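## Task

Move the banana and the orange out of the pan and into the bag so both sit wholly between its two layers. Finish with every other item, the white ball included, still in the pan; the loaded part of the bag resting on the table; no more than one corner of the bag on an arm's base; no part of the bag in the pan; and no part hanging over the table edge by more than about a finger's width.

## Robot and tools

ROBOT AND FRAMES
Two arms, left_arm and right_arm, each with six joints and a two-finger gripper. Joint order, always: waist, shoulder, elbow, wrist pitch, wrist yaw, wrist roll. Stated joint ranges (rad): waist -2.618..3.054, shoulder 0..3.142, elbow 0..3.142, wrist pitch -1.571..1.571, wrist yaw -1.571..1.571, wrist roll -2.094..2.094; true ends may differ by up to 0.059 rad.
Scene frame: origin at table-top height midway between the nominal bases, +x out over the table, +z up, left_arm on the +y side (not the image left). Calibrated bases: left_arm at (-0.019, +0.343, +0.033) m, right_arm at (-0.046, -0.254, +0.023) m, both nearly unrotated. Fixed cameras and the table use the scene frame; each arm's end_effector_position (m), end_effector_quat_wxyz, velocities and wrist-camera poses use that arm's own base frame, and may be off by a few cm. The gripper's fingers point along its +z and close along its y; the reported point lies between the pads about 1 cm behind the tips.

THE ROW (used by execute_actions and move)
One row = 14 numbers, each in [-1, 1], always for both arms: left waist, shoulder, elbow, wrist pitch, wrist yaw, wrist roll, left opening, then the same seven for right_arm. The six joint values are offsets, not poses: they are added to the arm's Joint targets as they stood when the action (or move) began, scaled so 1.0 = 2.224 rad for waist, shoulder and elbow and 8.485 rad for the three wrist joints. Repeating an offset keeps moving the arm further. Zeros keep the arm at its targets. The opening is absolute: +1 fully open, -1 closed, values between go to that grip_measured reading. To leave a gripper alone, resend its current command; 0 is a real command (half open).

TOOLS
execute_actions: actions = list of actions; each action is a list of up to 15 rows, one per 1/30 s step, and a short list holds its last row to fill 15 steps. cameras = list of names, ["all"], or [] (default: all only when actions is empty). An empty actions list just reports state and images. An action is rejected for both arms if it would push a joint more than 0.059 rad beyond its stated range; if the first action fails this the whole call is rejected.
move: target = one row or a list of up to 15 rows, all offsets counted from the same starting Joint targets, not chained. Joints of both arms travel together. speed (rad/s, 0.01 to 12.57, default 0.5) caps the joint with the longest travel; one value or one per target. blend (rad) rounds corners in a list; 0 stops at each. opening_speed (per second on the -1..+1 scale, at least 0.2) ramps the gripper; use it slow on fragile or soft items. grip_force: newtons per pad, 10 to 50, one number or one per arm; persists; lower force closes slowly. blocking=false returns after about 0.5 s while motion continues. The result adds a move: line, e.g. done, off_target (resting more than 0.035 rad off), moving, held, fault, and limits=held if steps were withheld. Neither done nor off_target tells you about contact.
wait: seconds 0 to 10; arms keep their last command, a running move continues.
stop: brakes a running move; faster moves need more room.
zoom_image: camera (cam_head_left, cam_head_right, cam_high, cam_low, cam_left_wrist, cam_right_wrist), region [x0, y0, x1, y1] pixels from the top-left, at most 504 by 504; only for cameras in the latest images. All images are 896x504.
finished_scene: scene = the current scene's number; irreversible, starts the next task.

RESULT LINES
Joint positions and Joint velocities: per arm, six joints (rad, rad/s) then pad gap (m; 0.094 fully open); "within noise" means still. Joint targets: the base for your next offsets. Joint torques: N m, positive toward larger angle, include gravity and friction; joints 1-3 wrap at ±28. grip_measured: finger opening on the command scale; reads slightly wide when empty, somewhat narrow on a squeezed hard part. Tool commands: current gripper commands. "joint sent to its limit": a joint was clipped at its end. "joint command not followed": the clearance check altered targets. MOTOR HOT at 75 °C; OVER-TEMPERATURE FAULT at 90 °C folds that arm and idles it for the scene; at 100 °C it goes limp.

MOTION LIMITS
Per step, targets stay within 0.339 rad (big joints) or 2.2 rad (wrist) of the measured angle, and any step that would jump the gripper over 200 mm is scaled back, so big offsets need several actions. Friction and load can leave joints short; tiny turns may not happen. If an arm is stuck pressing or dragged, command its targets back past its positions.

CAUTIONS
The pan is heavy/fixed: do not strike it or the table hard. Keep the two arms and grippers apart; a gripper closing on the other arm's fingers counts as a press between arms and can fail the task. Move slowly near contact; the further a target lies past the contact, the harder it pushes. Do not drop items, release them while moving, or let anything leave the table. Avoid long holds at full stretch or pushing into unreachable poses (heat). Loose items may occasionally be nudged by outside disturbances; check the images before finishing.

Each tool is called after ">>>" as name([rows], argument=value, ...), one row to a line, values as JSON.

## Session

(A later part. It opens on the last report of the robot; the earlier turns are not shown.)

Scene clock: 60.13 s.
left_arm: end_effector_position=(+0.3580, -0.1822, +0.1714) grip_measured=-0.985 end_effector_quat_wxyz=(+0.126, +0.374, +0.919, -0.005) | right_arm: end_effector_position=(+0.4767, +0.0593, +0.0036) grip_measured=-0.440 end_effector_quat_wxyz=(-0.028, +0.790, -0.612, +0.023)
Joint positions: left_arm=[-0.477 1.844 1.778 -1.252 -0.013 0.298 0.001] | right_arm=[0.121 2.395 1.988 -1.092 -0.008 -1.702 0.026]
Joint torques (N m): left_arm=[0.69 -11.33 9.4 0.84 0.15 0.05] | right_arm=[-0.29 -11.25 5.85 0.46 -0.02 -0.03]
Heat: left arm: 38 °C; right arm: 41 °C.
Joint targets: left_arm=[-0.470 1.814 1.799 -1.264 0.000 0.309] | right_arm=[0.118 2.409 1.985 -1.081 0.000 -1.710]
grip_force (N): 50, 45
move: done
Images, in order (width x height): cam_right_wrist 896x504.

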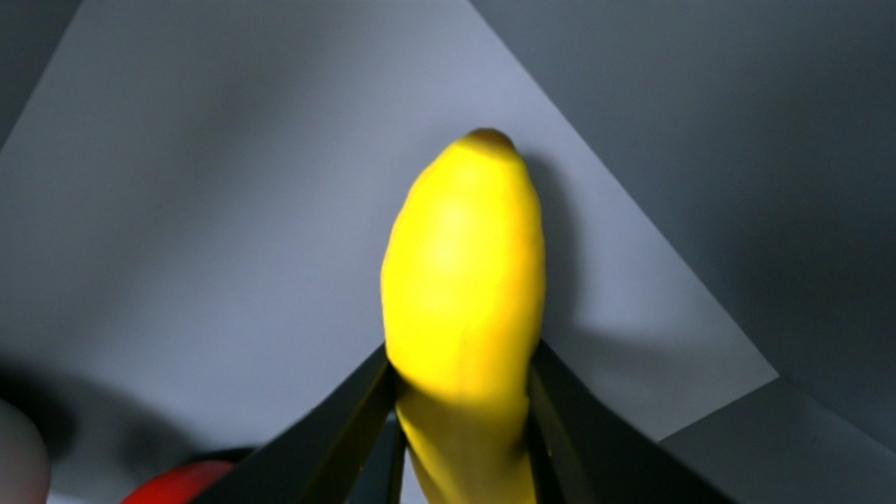

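>>> move([
  [0,0,0,0,0,0,-1, 0,-0.0125,0.0726,-0.0217,0,0,-0.65],
  [0,0,0,0,0,0,-1, 0,-0.1165,0.0067,-0.0376,0,0,-0.65],
], speed=[0.15,0.25], blend=[0.03,0], cameras=["cam_right_wrist","cam_high"])

Scene clock: 63.07 s.
left_arm: end_effector_position=(+0.3580, -0.1822, +0.1714) grip_measured=-0.985 end_effector_quat_wxyz=(+0.126, +0.374, +0.919, -0.005) | right_arm: end_effector_position=(+0.4200, +0.0524, +0.0911) grip_measured=-0.442 end_effector_quat_wxyz=(+0.003, +0.791, -0.612, -0.008)
Joint positions: left_arm=[-0.477 1.844 1.778 -1.252 -0.013 0.298 0.001] | right_arm=[0.121 2.198 2.005 -1.393 -0.008 -1.702 0.026]
Joint torques (N m): left_arm=[0.68 -11.29 9.42 0.85 0.15 0.06] | right_arm=[-0.29 -15.43 5.39 0.16 -0.02 -0.03]
Heat: left arm: 38 °C; right arm: 42 °C.
Joint targets: left_arm=[-0.470 1.814 1.799 -1.264 0.000 0.309] | right_arm=[0.118 2.150 1.999 -1.401 0.000 -1.710]
grip_force (N): 50, 45
move: off_target (right_arm); right_arm: the shoulder is farthest, 0.048 rad from its target
Images, in order (width x height): cam_high 896x504, cam_right_wrist 896x504.

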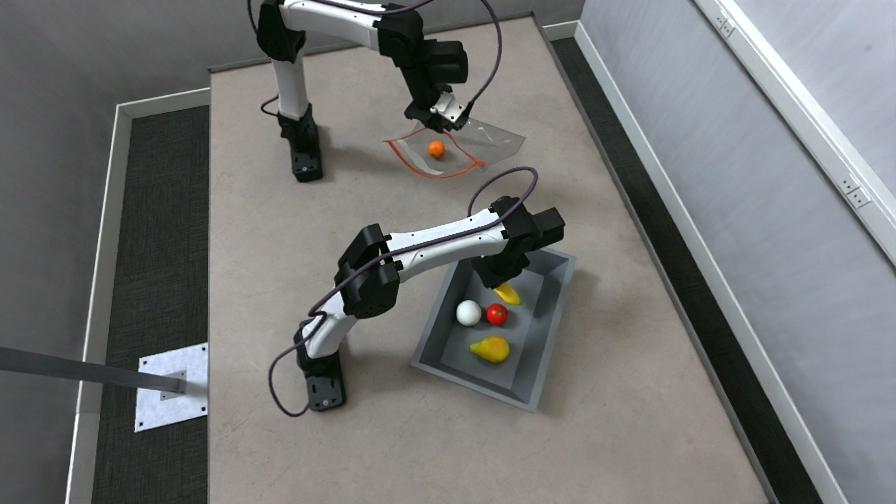

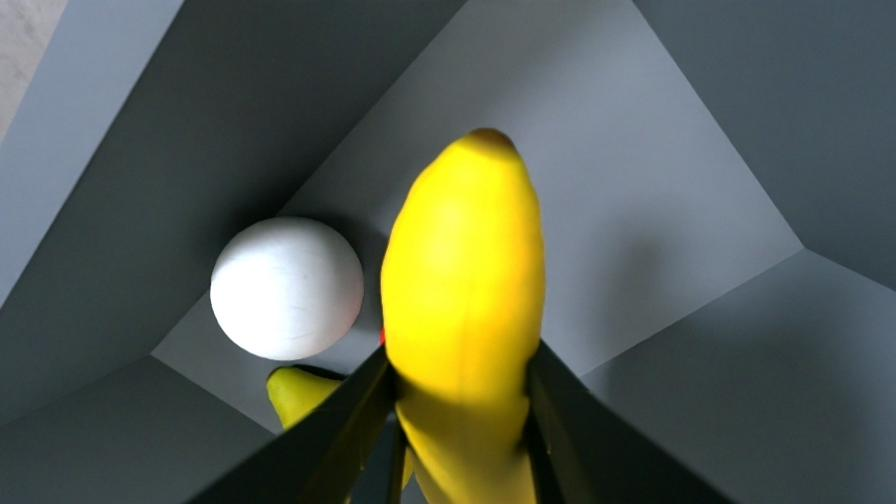

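>>> move([
  [0,0,0,0,0,0,-1, 0,-0.09,0,0,0,0,-0.65],
  [0,0,0,0,0,0,-1, 0.1567,-0.1506,-0.3183,0.1387,-0.1249,-0.0401,-0.65],
], speed=[0.3,0.6], blend=[0.05,0], cameras=["cam_right_wrist","cam_left_wrist","cam_low","cam_high"])

Scene clock: 67.23 s.
left_arm: end_effector_position=(+0.3580, -0.1822, +0.1714) grip_measured=-0.985 end_effector_quat_wxyz=(+0.126, +0.374, +0.919, -0.005) | right_arm: end_effector_position=(+0.3319, +0.3338, +0.1675) grip_measured=-0.442 end_effector_quat_wxyz=(-0.555, +0.822, -0.076, -0.098)
Joint positions: left_arm=[-0.477 1.844 1.778 -1.252 -0.013 0.298 0.001] | right_arm=[0.463 1.864 1.294 -0.241 -1.045 -2.044 0.026]
Joint torques (N m): left_arm=[0.73 -11.34 9.42 0.83 0.15 0.06] | right_arm=[0.38 -13.45 6.45 1.38 -0.55 0.04]
Heat: left arm: 38 °C; right arm: 44 °C.
Joint targets: left_arm=[-0.470 1.814 1.799 -1.264 0.000 0.309] | right_arm=[0.466 1.815 1.291 -0.224 -1.060 -2.050]
grip_force (N): 50, 45
move: off_target (right_arm); right_arm: the shoulder is farthest, 0.049 rad from its target
Images, in order (width x height): cam_high 896x504, cam_low 896x504, cam_left_wrist 896x504, cam_right_wrist 896x504.

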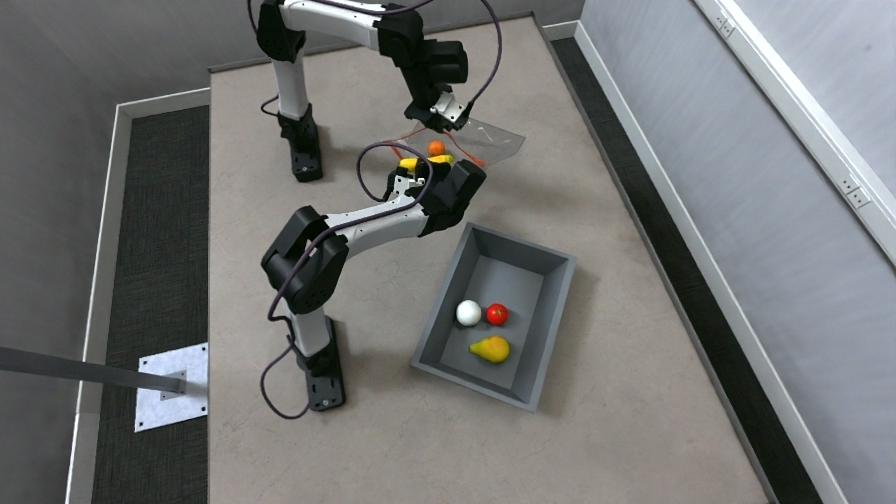

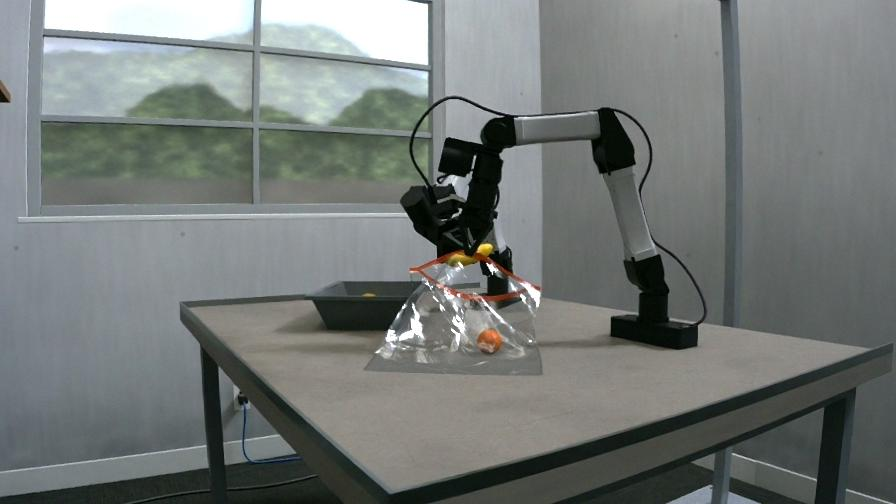

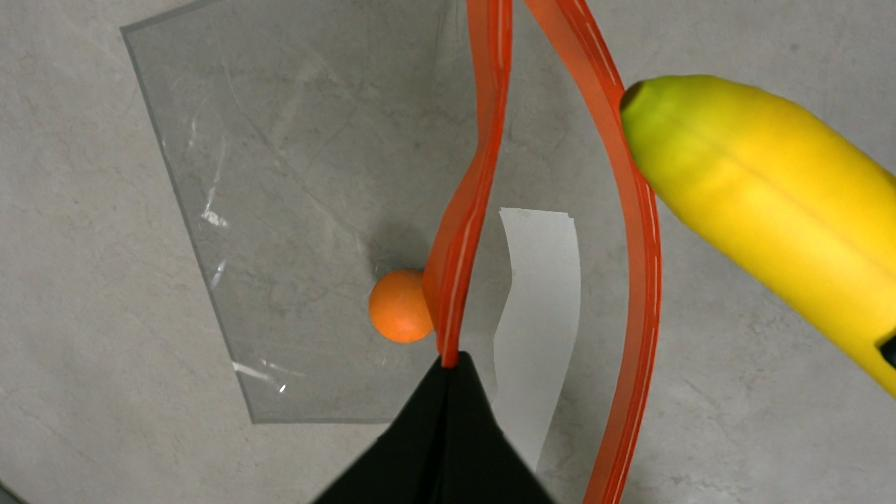

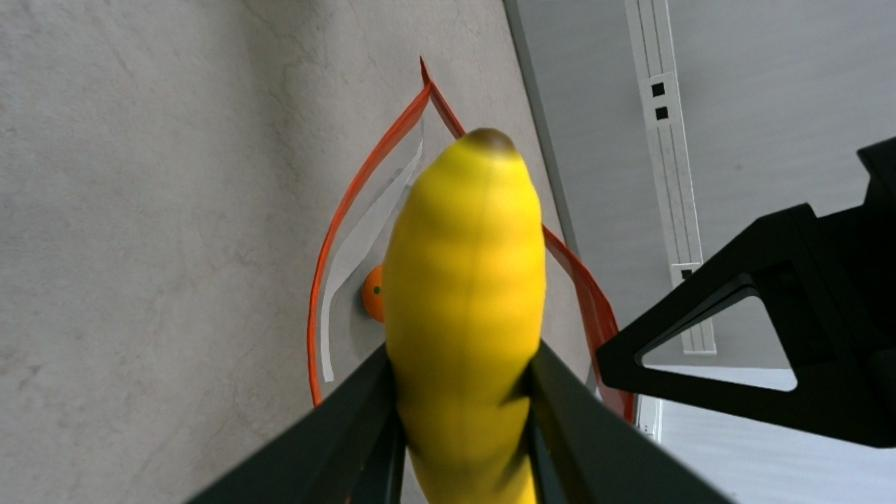

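>>> move(target=[0,0,0,0,0,0,-1, 0.0353,0.1484,0.12,0.0075,0,0,-0.65], speed=0.2, cameras=["cam_right_wrist","cam_left_wrist","cam_low","cam_high"])

Scene clock: 70.40 s.
left_arm: end_effector_position=(+0.3580, -0.1822, +0.1714) grip_measured=-0.985 end_effector_quat_wxyz=(+0.126, +0.374, +0.919, -0.005) | right_arm: end_effector_position=(+0.3609, +0.3913, +0.1333) grip_measured=-0.442 end_effector_quat_wxyz=(-0.558, +0.822, -0.036, -0.110)
Joint positions: left_arm=[-0.477 1.844 1.778 -1.252 -0.013 0.298 0.001] | right_arm=[0.539 2.133 1.528 -0.178 -1.047 -2.044 0.026]
Joint torques (N m): left_arm=[0.69 -11.32 9.42 0.85 0.16 0.06] | right_arm=[0.7 -10.24 9.55 1.42 -0.5 0.04]
Heat: left arm: 38 °C; right arm: 43 °C.
Joint targets: left_arm=[-0.470 1.814 1.799 -1.264 0.000 0.309] | right_arm=[0.545 2.145 1.558 -0.160 -1.060 -2.050]
grip_force (N): 50, 45
move: done
Images, in order (width x height): cam_high 896x504, cam_low 896x504, cam_left_wrist 896x504, cam_right_wrist 896x504.

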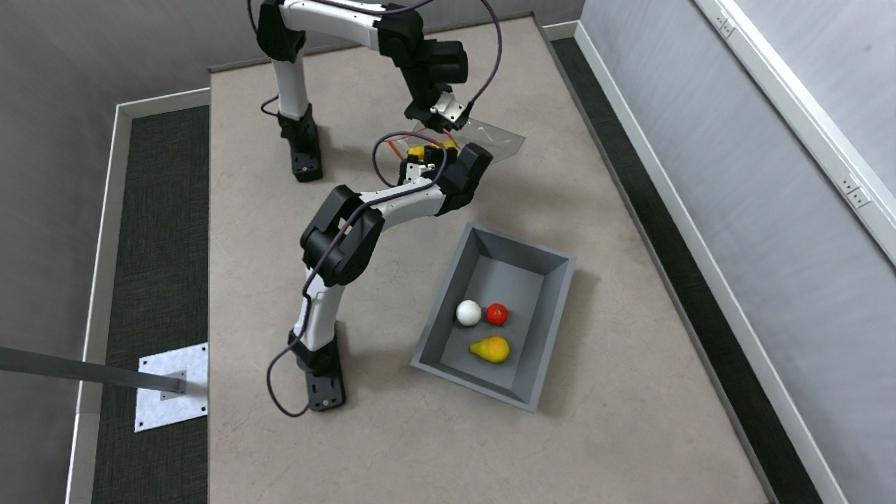

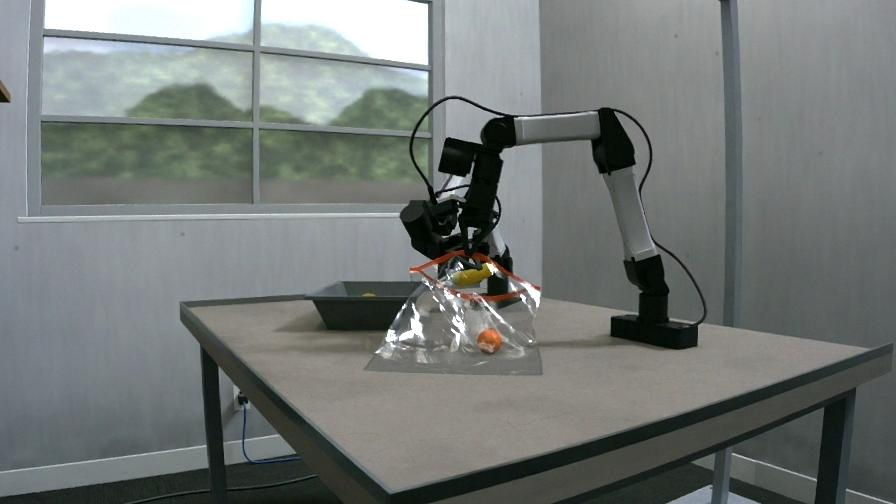

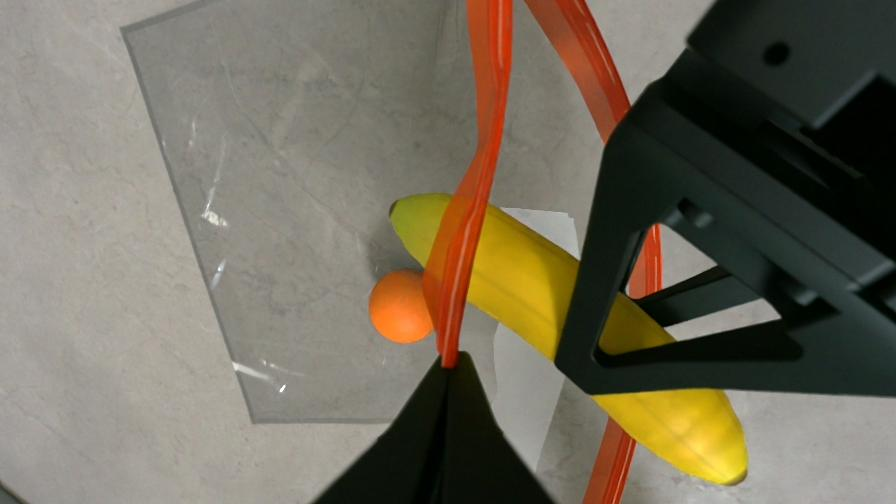

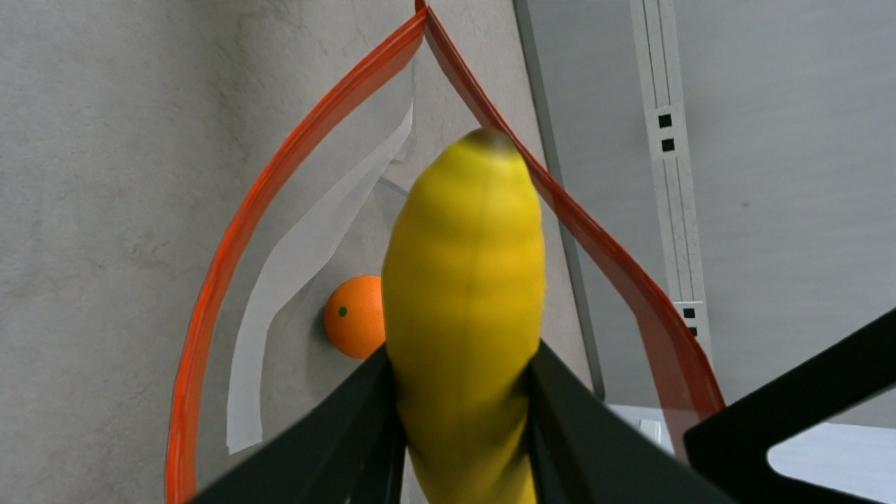

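>>> move(target=[0,0,0,0,0,0,-1, 0.0068,0.0764,0.0701,0,0,0,-0.65], speed=0.15, cameras=["cam_right_wrist","cam_left_wrist","cam_low"])

Scene clock: 72.40 s.
left_arm: end_effector_position=(+0.3580, -0.1822, +0.1714) grip_measured=-0.985 end_effector_quat_wxyz=(+0.126, +0.374, +0.919, -0.005) | right_arm: end_effector_position=(+0.3836, +0.4139, +0.1028) grip_measured=-0.442 end_effector_quat_wxyz=(-0.556, +0.823, -0.032, -0.117)
Joint positions: left_arm=[-0.477 1.844 1.778 -1.252 -0.013 0.298 0.001] | right_arm=[0.553 2.301 1.684 -0.174 -1.048 -2.044 0.026]
Joint torques (N m): left_arm=[0.69 -11.3 9.43 0.85 0.15 0.05] | right_arm=[0.79 -11.21 9.5 1.36 -0.5 0.05]
Heat: left arm: 38 °C; right arm: 43 °C.
Joint targets: left_arm=[-0.470 1.814 1.799 -1.264 0.000 0.309] | right_arm=[0.560 2.315 1.714 -0.160 -1.060 -2.050]
grip_force (N): 50, 45
move: done
Images, in order (width x height): cam_low 896x504, cam_left_wrist 896x504, cam_right_wrist 896x504.

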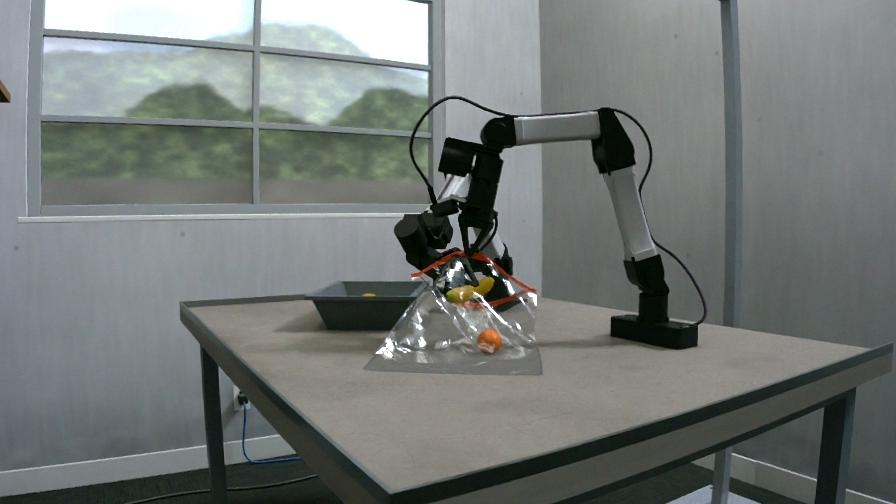

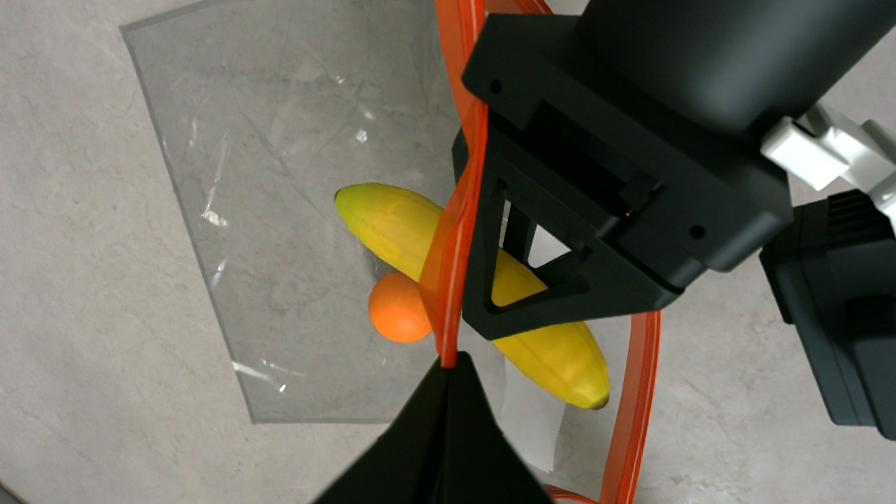

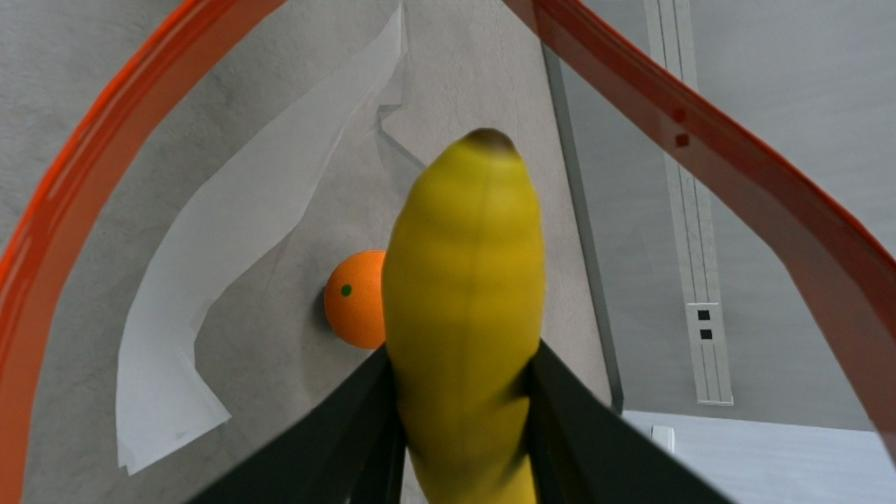

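>>> move(target=[0,0,0,0,0,0,-1, 0,0,0,0,0,0,-0.05], opening_speed=1.0, cameras=["cam_right_wrist","cam_left_wrist","cam_low"])

Scene clock: 73.60 s.
left_arm: end_effector_position=(+0.3579, -0.1822, +0.1714) grip_measured=-0.985 end_effector_quat_wxyz=(+0.126, +0.374, +0.919, -0.005) | right_arm: end_effector_position=(+0.3836, +0.4139, +0.1028) grip_measured=-0.051 end_effector_quat_wxyz=(-0.556, +0.823, -0.032, -0.117)
Joint positions: left_arm=[-0.477 1.844 1.778 -1.253 -0.013 0.298 0.001] | right_arm=[0.553 2.301 1.684 -0.174 -1.048 -2.044 0.045]
Joint torques (N m): left_arm=[0.66 -11.3 9.44 0.83 0.15 0.06] | right_arm=[0.76 -11.19 9.47 1.36 -0.5 0.04]
Heat: left arm: 38 °C; right arm: 43 °C.
Joint targets: left_arm=[-0.470 1.814 1.799 -1.264 0.000 0.309] | right_arm=[0.560 2.315 1.714 -0.160 -1.060 -2.050]
grip_force (N): 50, 45
move: done
Images, in order (width x height): cam_low 896x504, cam_left_wrist 896x504, cam_right_wrist 896x504.

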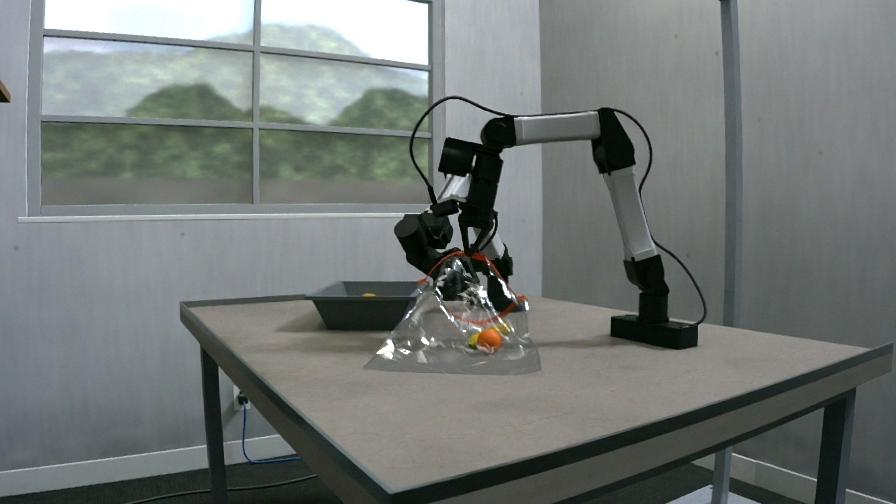

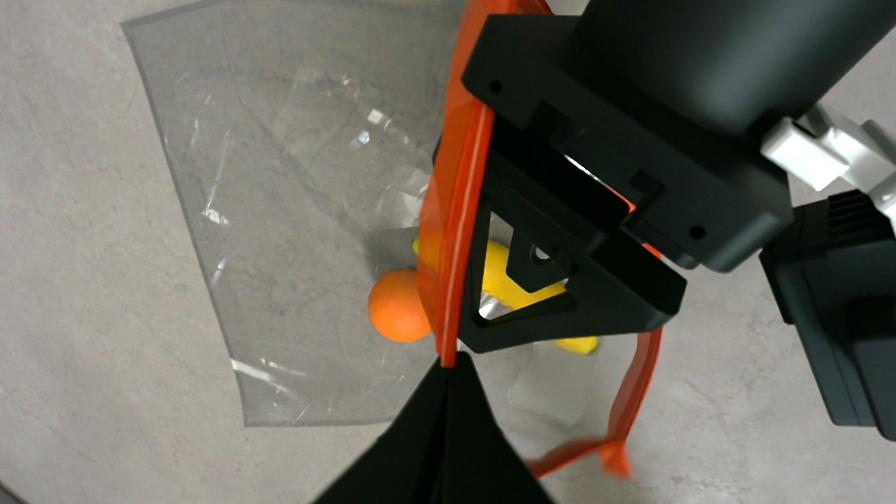

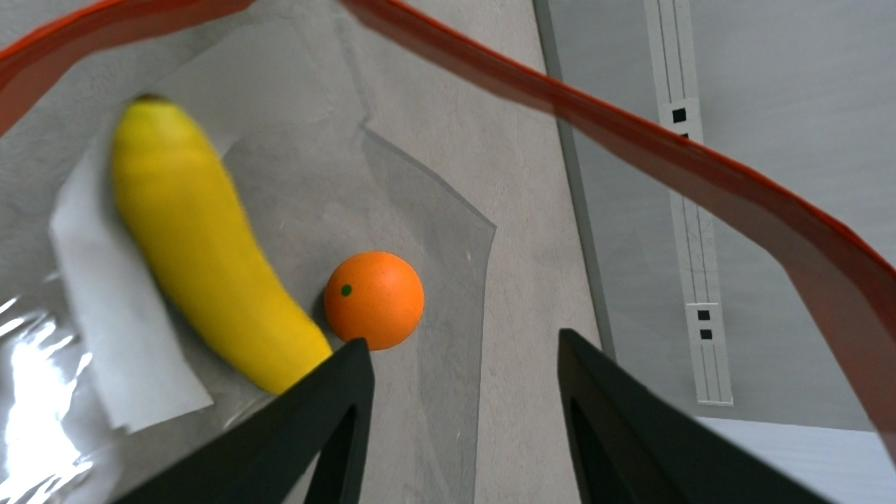

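>>> move([
  [0,0,0,0,0,0,-1, -0.0068,-0.0764,-0.0701,0,0,0,-0.2],
  [0,0,0,0,0,0,-1, -0.0421,-0.2248,-0.1901,-0.0075,0,0,-0.2],
  [0,0,0,0,0,0,-1, -0.2518,-0.3345,-0.1142,-0.1096,0.1249,0.2416,-0.2],
], speed=[0.2,0.3,1.2], blend=[0.03,0.05,0], cameras=["all"])

Scene clock: 78.63 s.
left_arm: end_effector_position=(+0.3578, -0.1821, +0.1713) grip_measured=-0.985 end_effector_quat_wxyz=(+0.126, +0.374, +0.919, -0.005) | right_arm: end_effector_position=(+0.3564, +0.0038, +0.1591) grip_measured=-0.199 end_effector_quat_wxyz=(+0.156, -0.008, +0.988, +0.005)
Joint positions: left_arm=[-0.477 1.844 1.778 -1.253 -0.013 0.298 0.001] | right_arm=[0.005 1.603 1.433 -1.088 -0.01 -0.008 0.038]
Joint torques (N m): left_arm=[0.69 -11.33 9.44 0.85 0.15 0.06] | right_arm=[-0.47 -9.61 9.25 0.88 0.09 0.13]
Heat: left arm: 39 °C; right arm: 44 °C.
Joint targets: left_arm=[-0.470 1.814 1.799 -1.264 0.000 0.309] | right_arm=[0.000 1.571 1.460 -1.090 0.000 0.000]
grip_force (N): 50, 45
move: done

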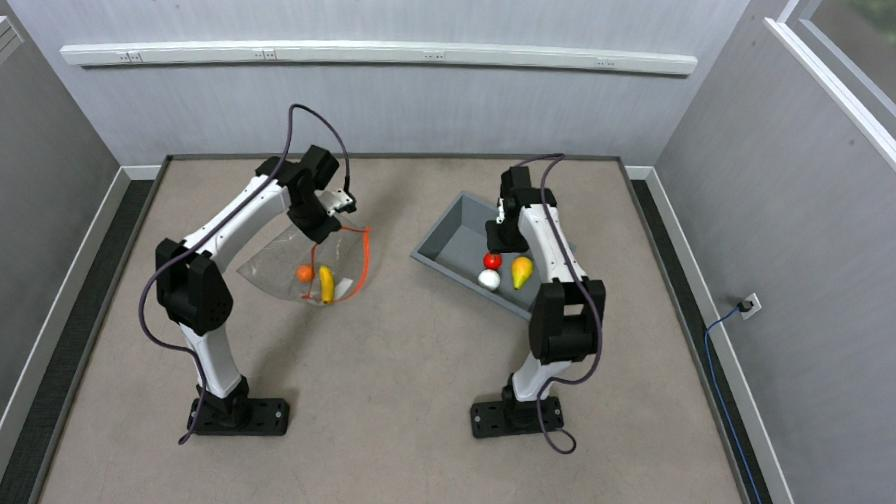

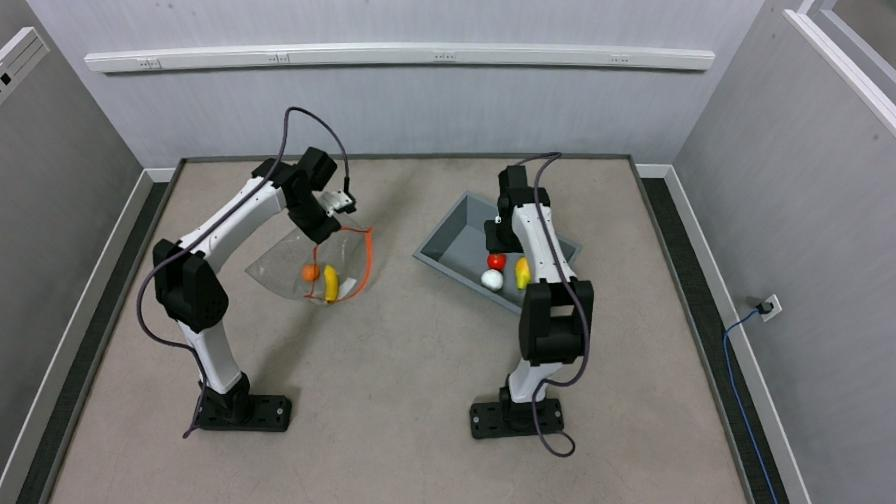

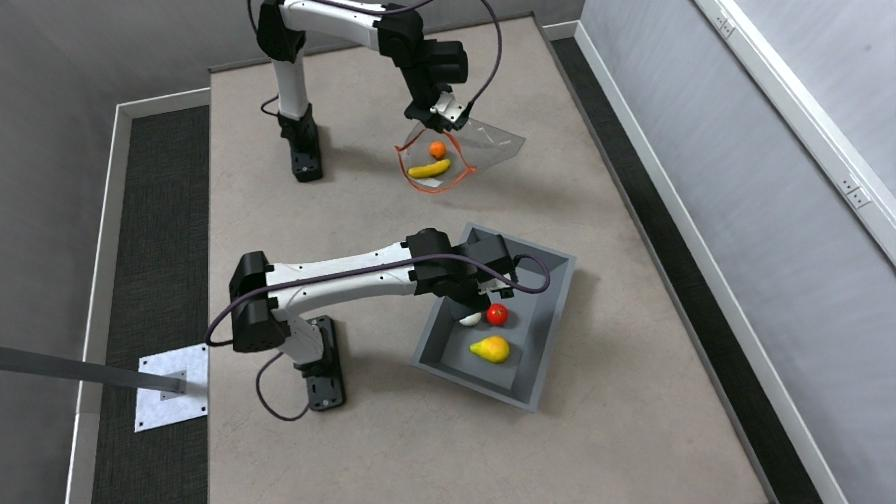

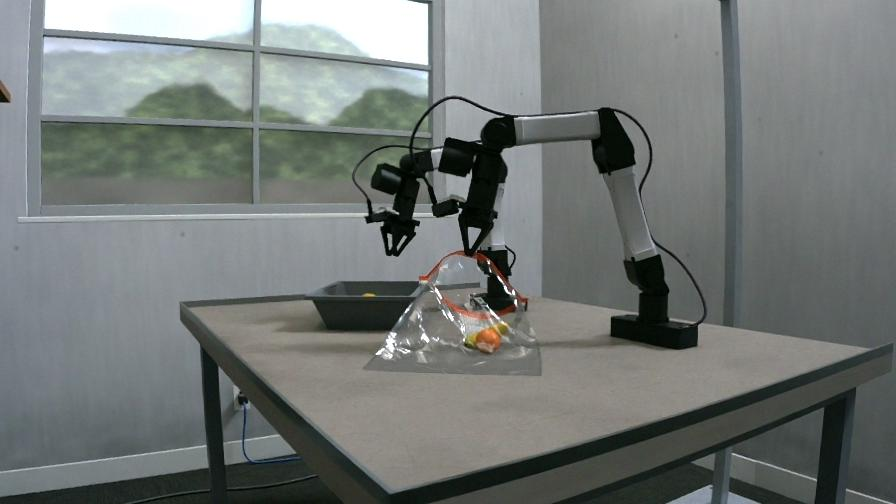

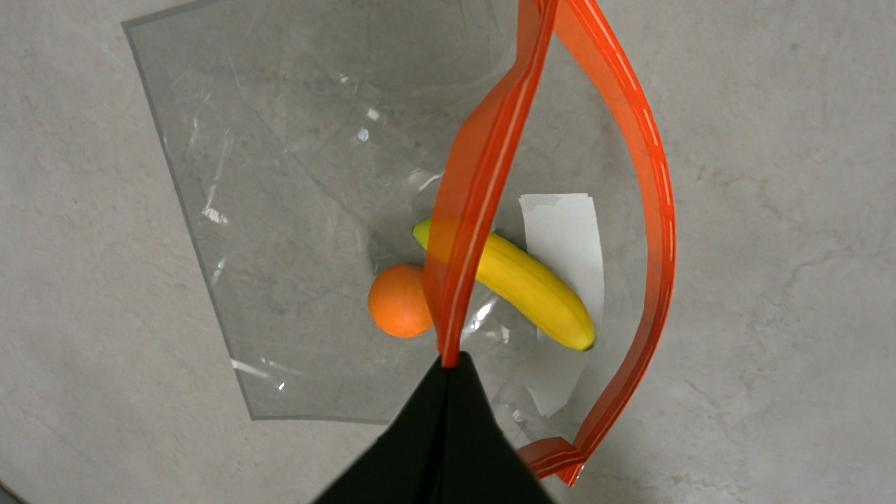

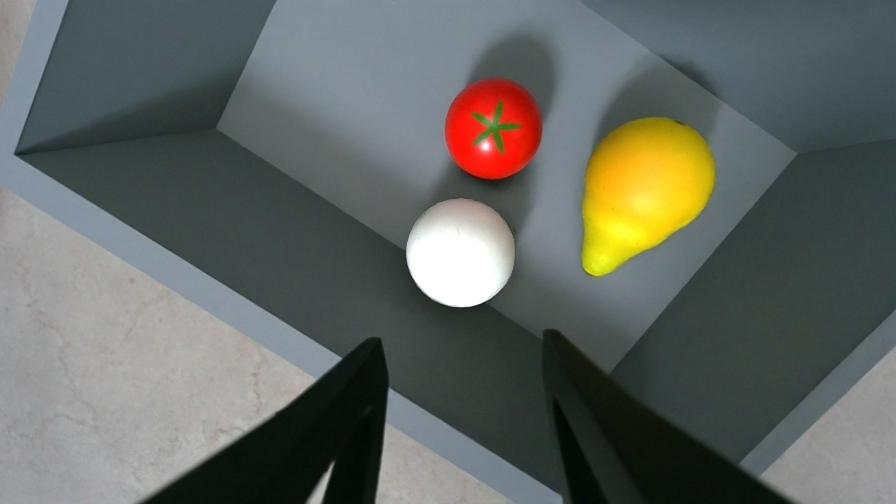

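>>> move([
  [-0.0414,0.0552,-0.1074,0.0225,0,-0.0108,-1, 0,0,0,0,0,0,-0.2],
  [-0.0692,0.1226,-0.1697,0.047,0,-0.0182,-1, 0,0,0,0,0,0,-0.2],
], speed=0.22, blend=[0.03,0], cameras=["all"])

Scene clock: 81.97 s.
left_arm: end_effector_position=(+0.3206, -0.2258, -0.0011) grip_measured=-0.985 end_effector_quat_wxyz=(+0.028, +0.383, +0.923, +0.001) | right_arm: end_effector_position=(+0.3564, +0.0037, +0.1591) grip_measured=-0.199 end_effector_quat_wxyz=(+0.156, -0.007, +0.988, +0.005)
Joint positions: left_arm=[-0.62 2.071 1.43 -0.876 -0.013 0.167 0.001] | right_arm=[0.005 1.603 1.433 -1.088 -0.01 -0.008 0.038]
Joint torques (N m): left_arm=[-0.18 -9.02 5.81 0.65 0.15 -0.16] | right_arm=[-0.5 -9.62 9.24 0.87 0.07 0.13]
Heat: left arm: 38 °C; right arm: 44 °C.
Joint targets: left_arm=[-0.625 2.087 1.422 -0.865 0.000 0.155] | right_arm=[0.000 1.571 1.460 -1.090 0.000 0.000]
grip_force (N): 50, 45
move: done

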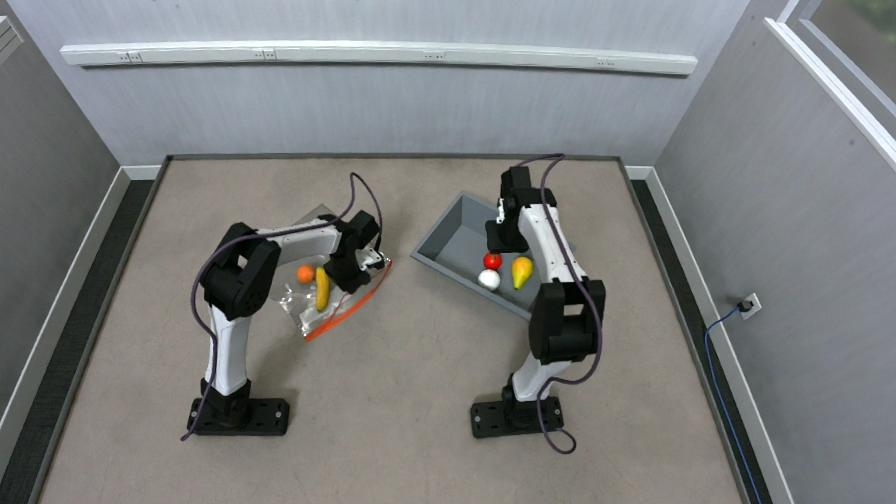

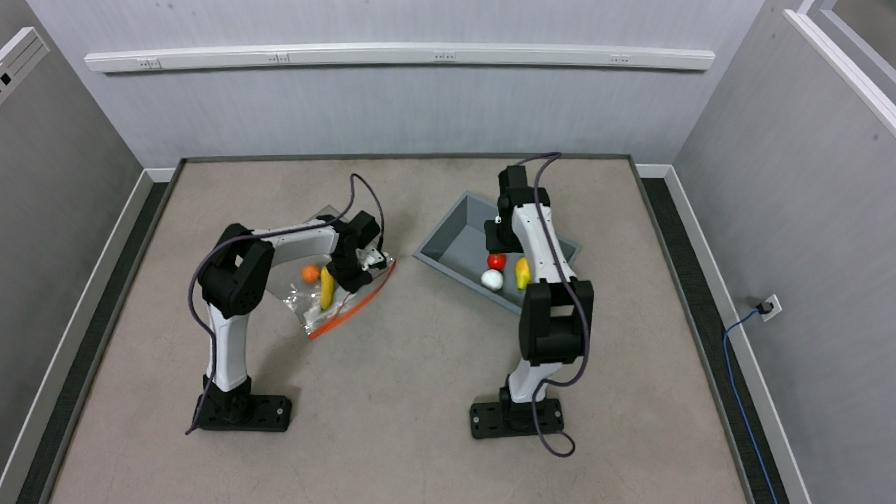

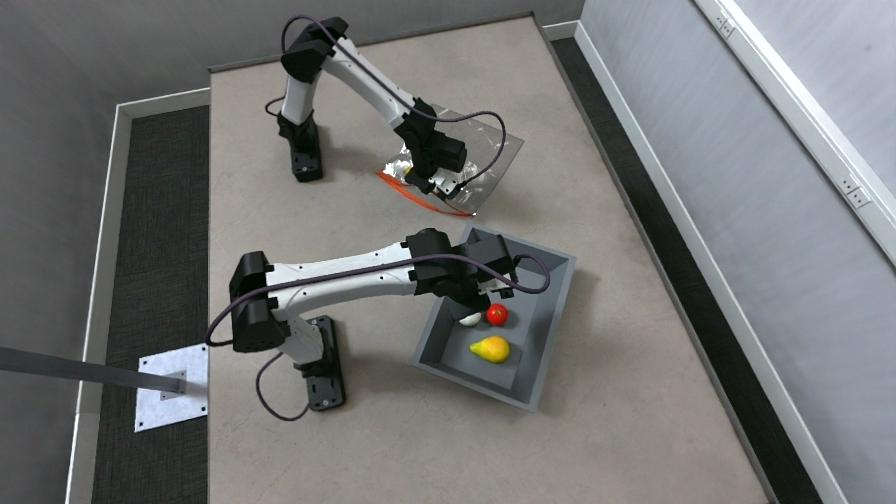

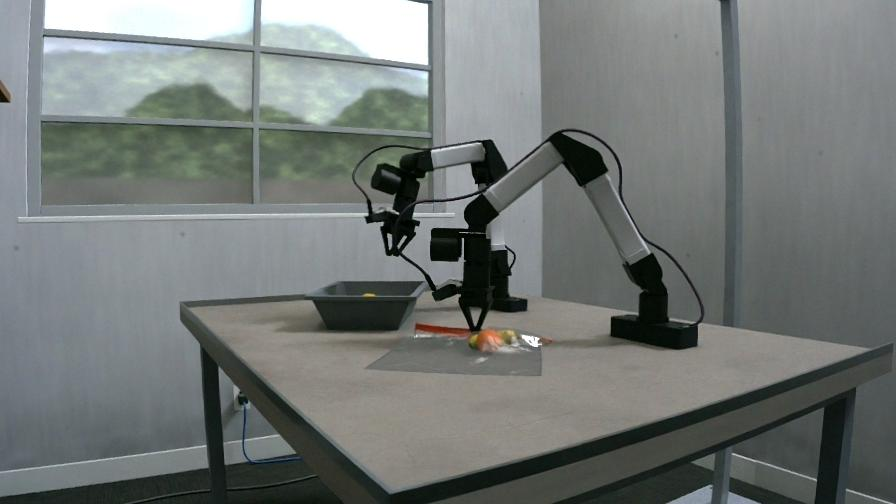

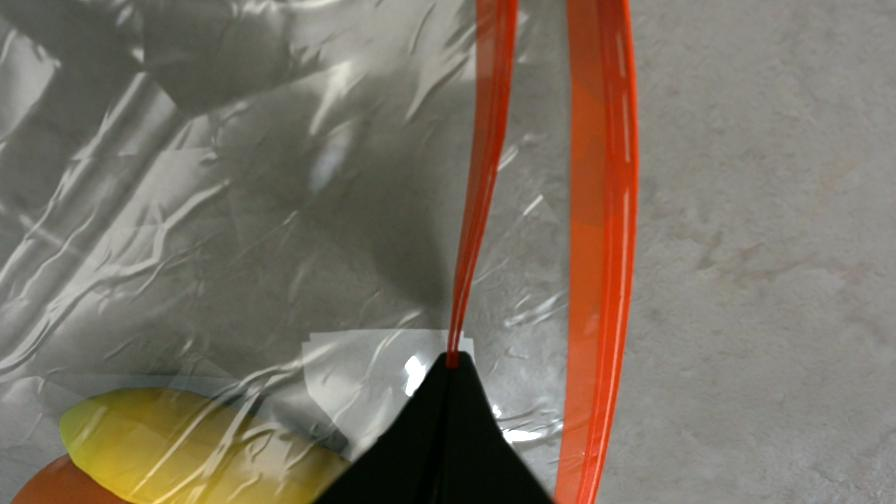

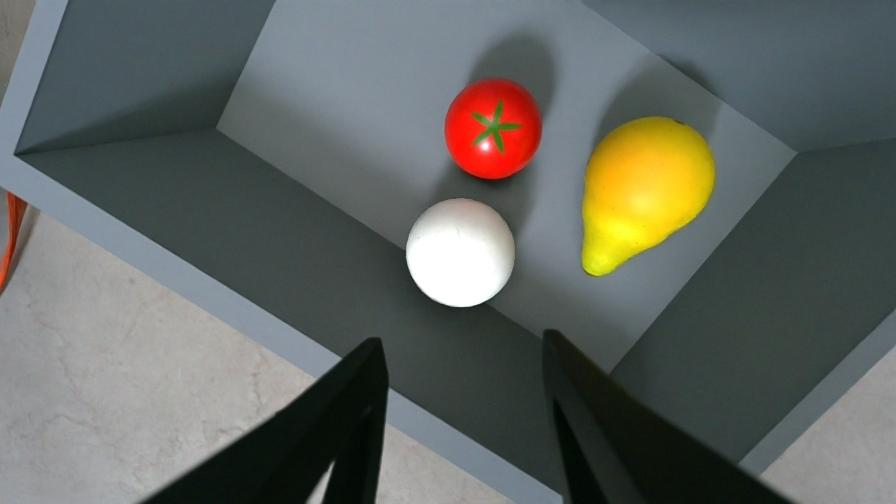

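>>> zoom_image(camera="cam_head_left", region=[250, 190, 430, 360])

>>> zoom_image(camera="cam_low", region=[360, 290, 570, 390])

Scaled by 2.800 from the camera's 896x504 image, which has a finer 1280x720 frame.

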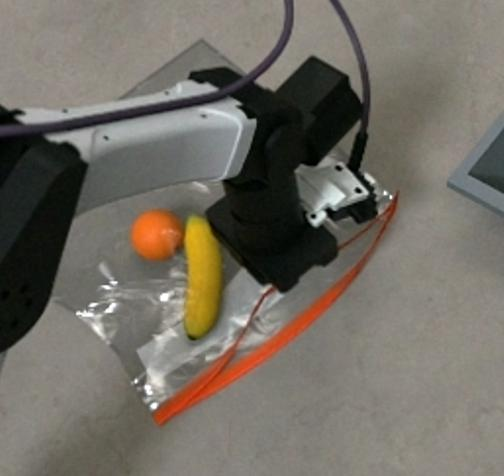

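Scaled by 2.400 from the camera's 896x504 image, which has a finer 1280x720 frame.

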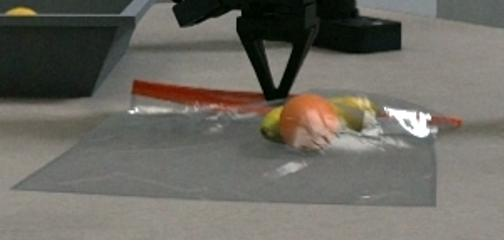

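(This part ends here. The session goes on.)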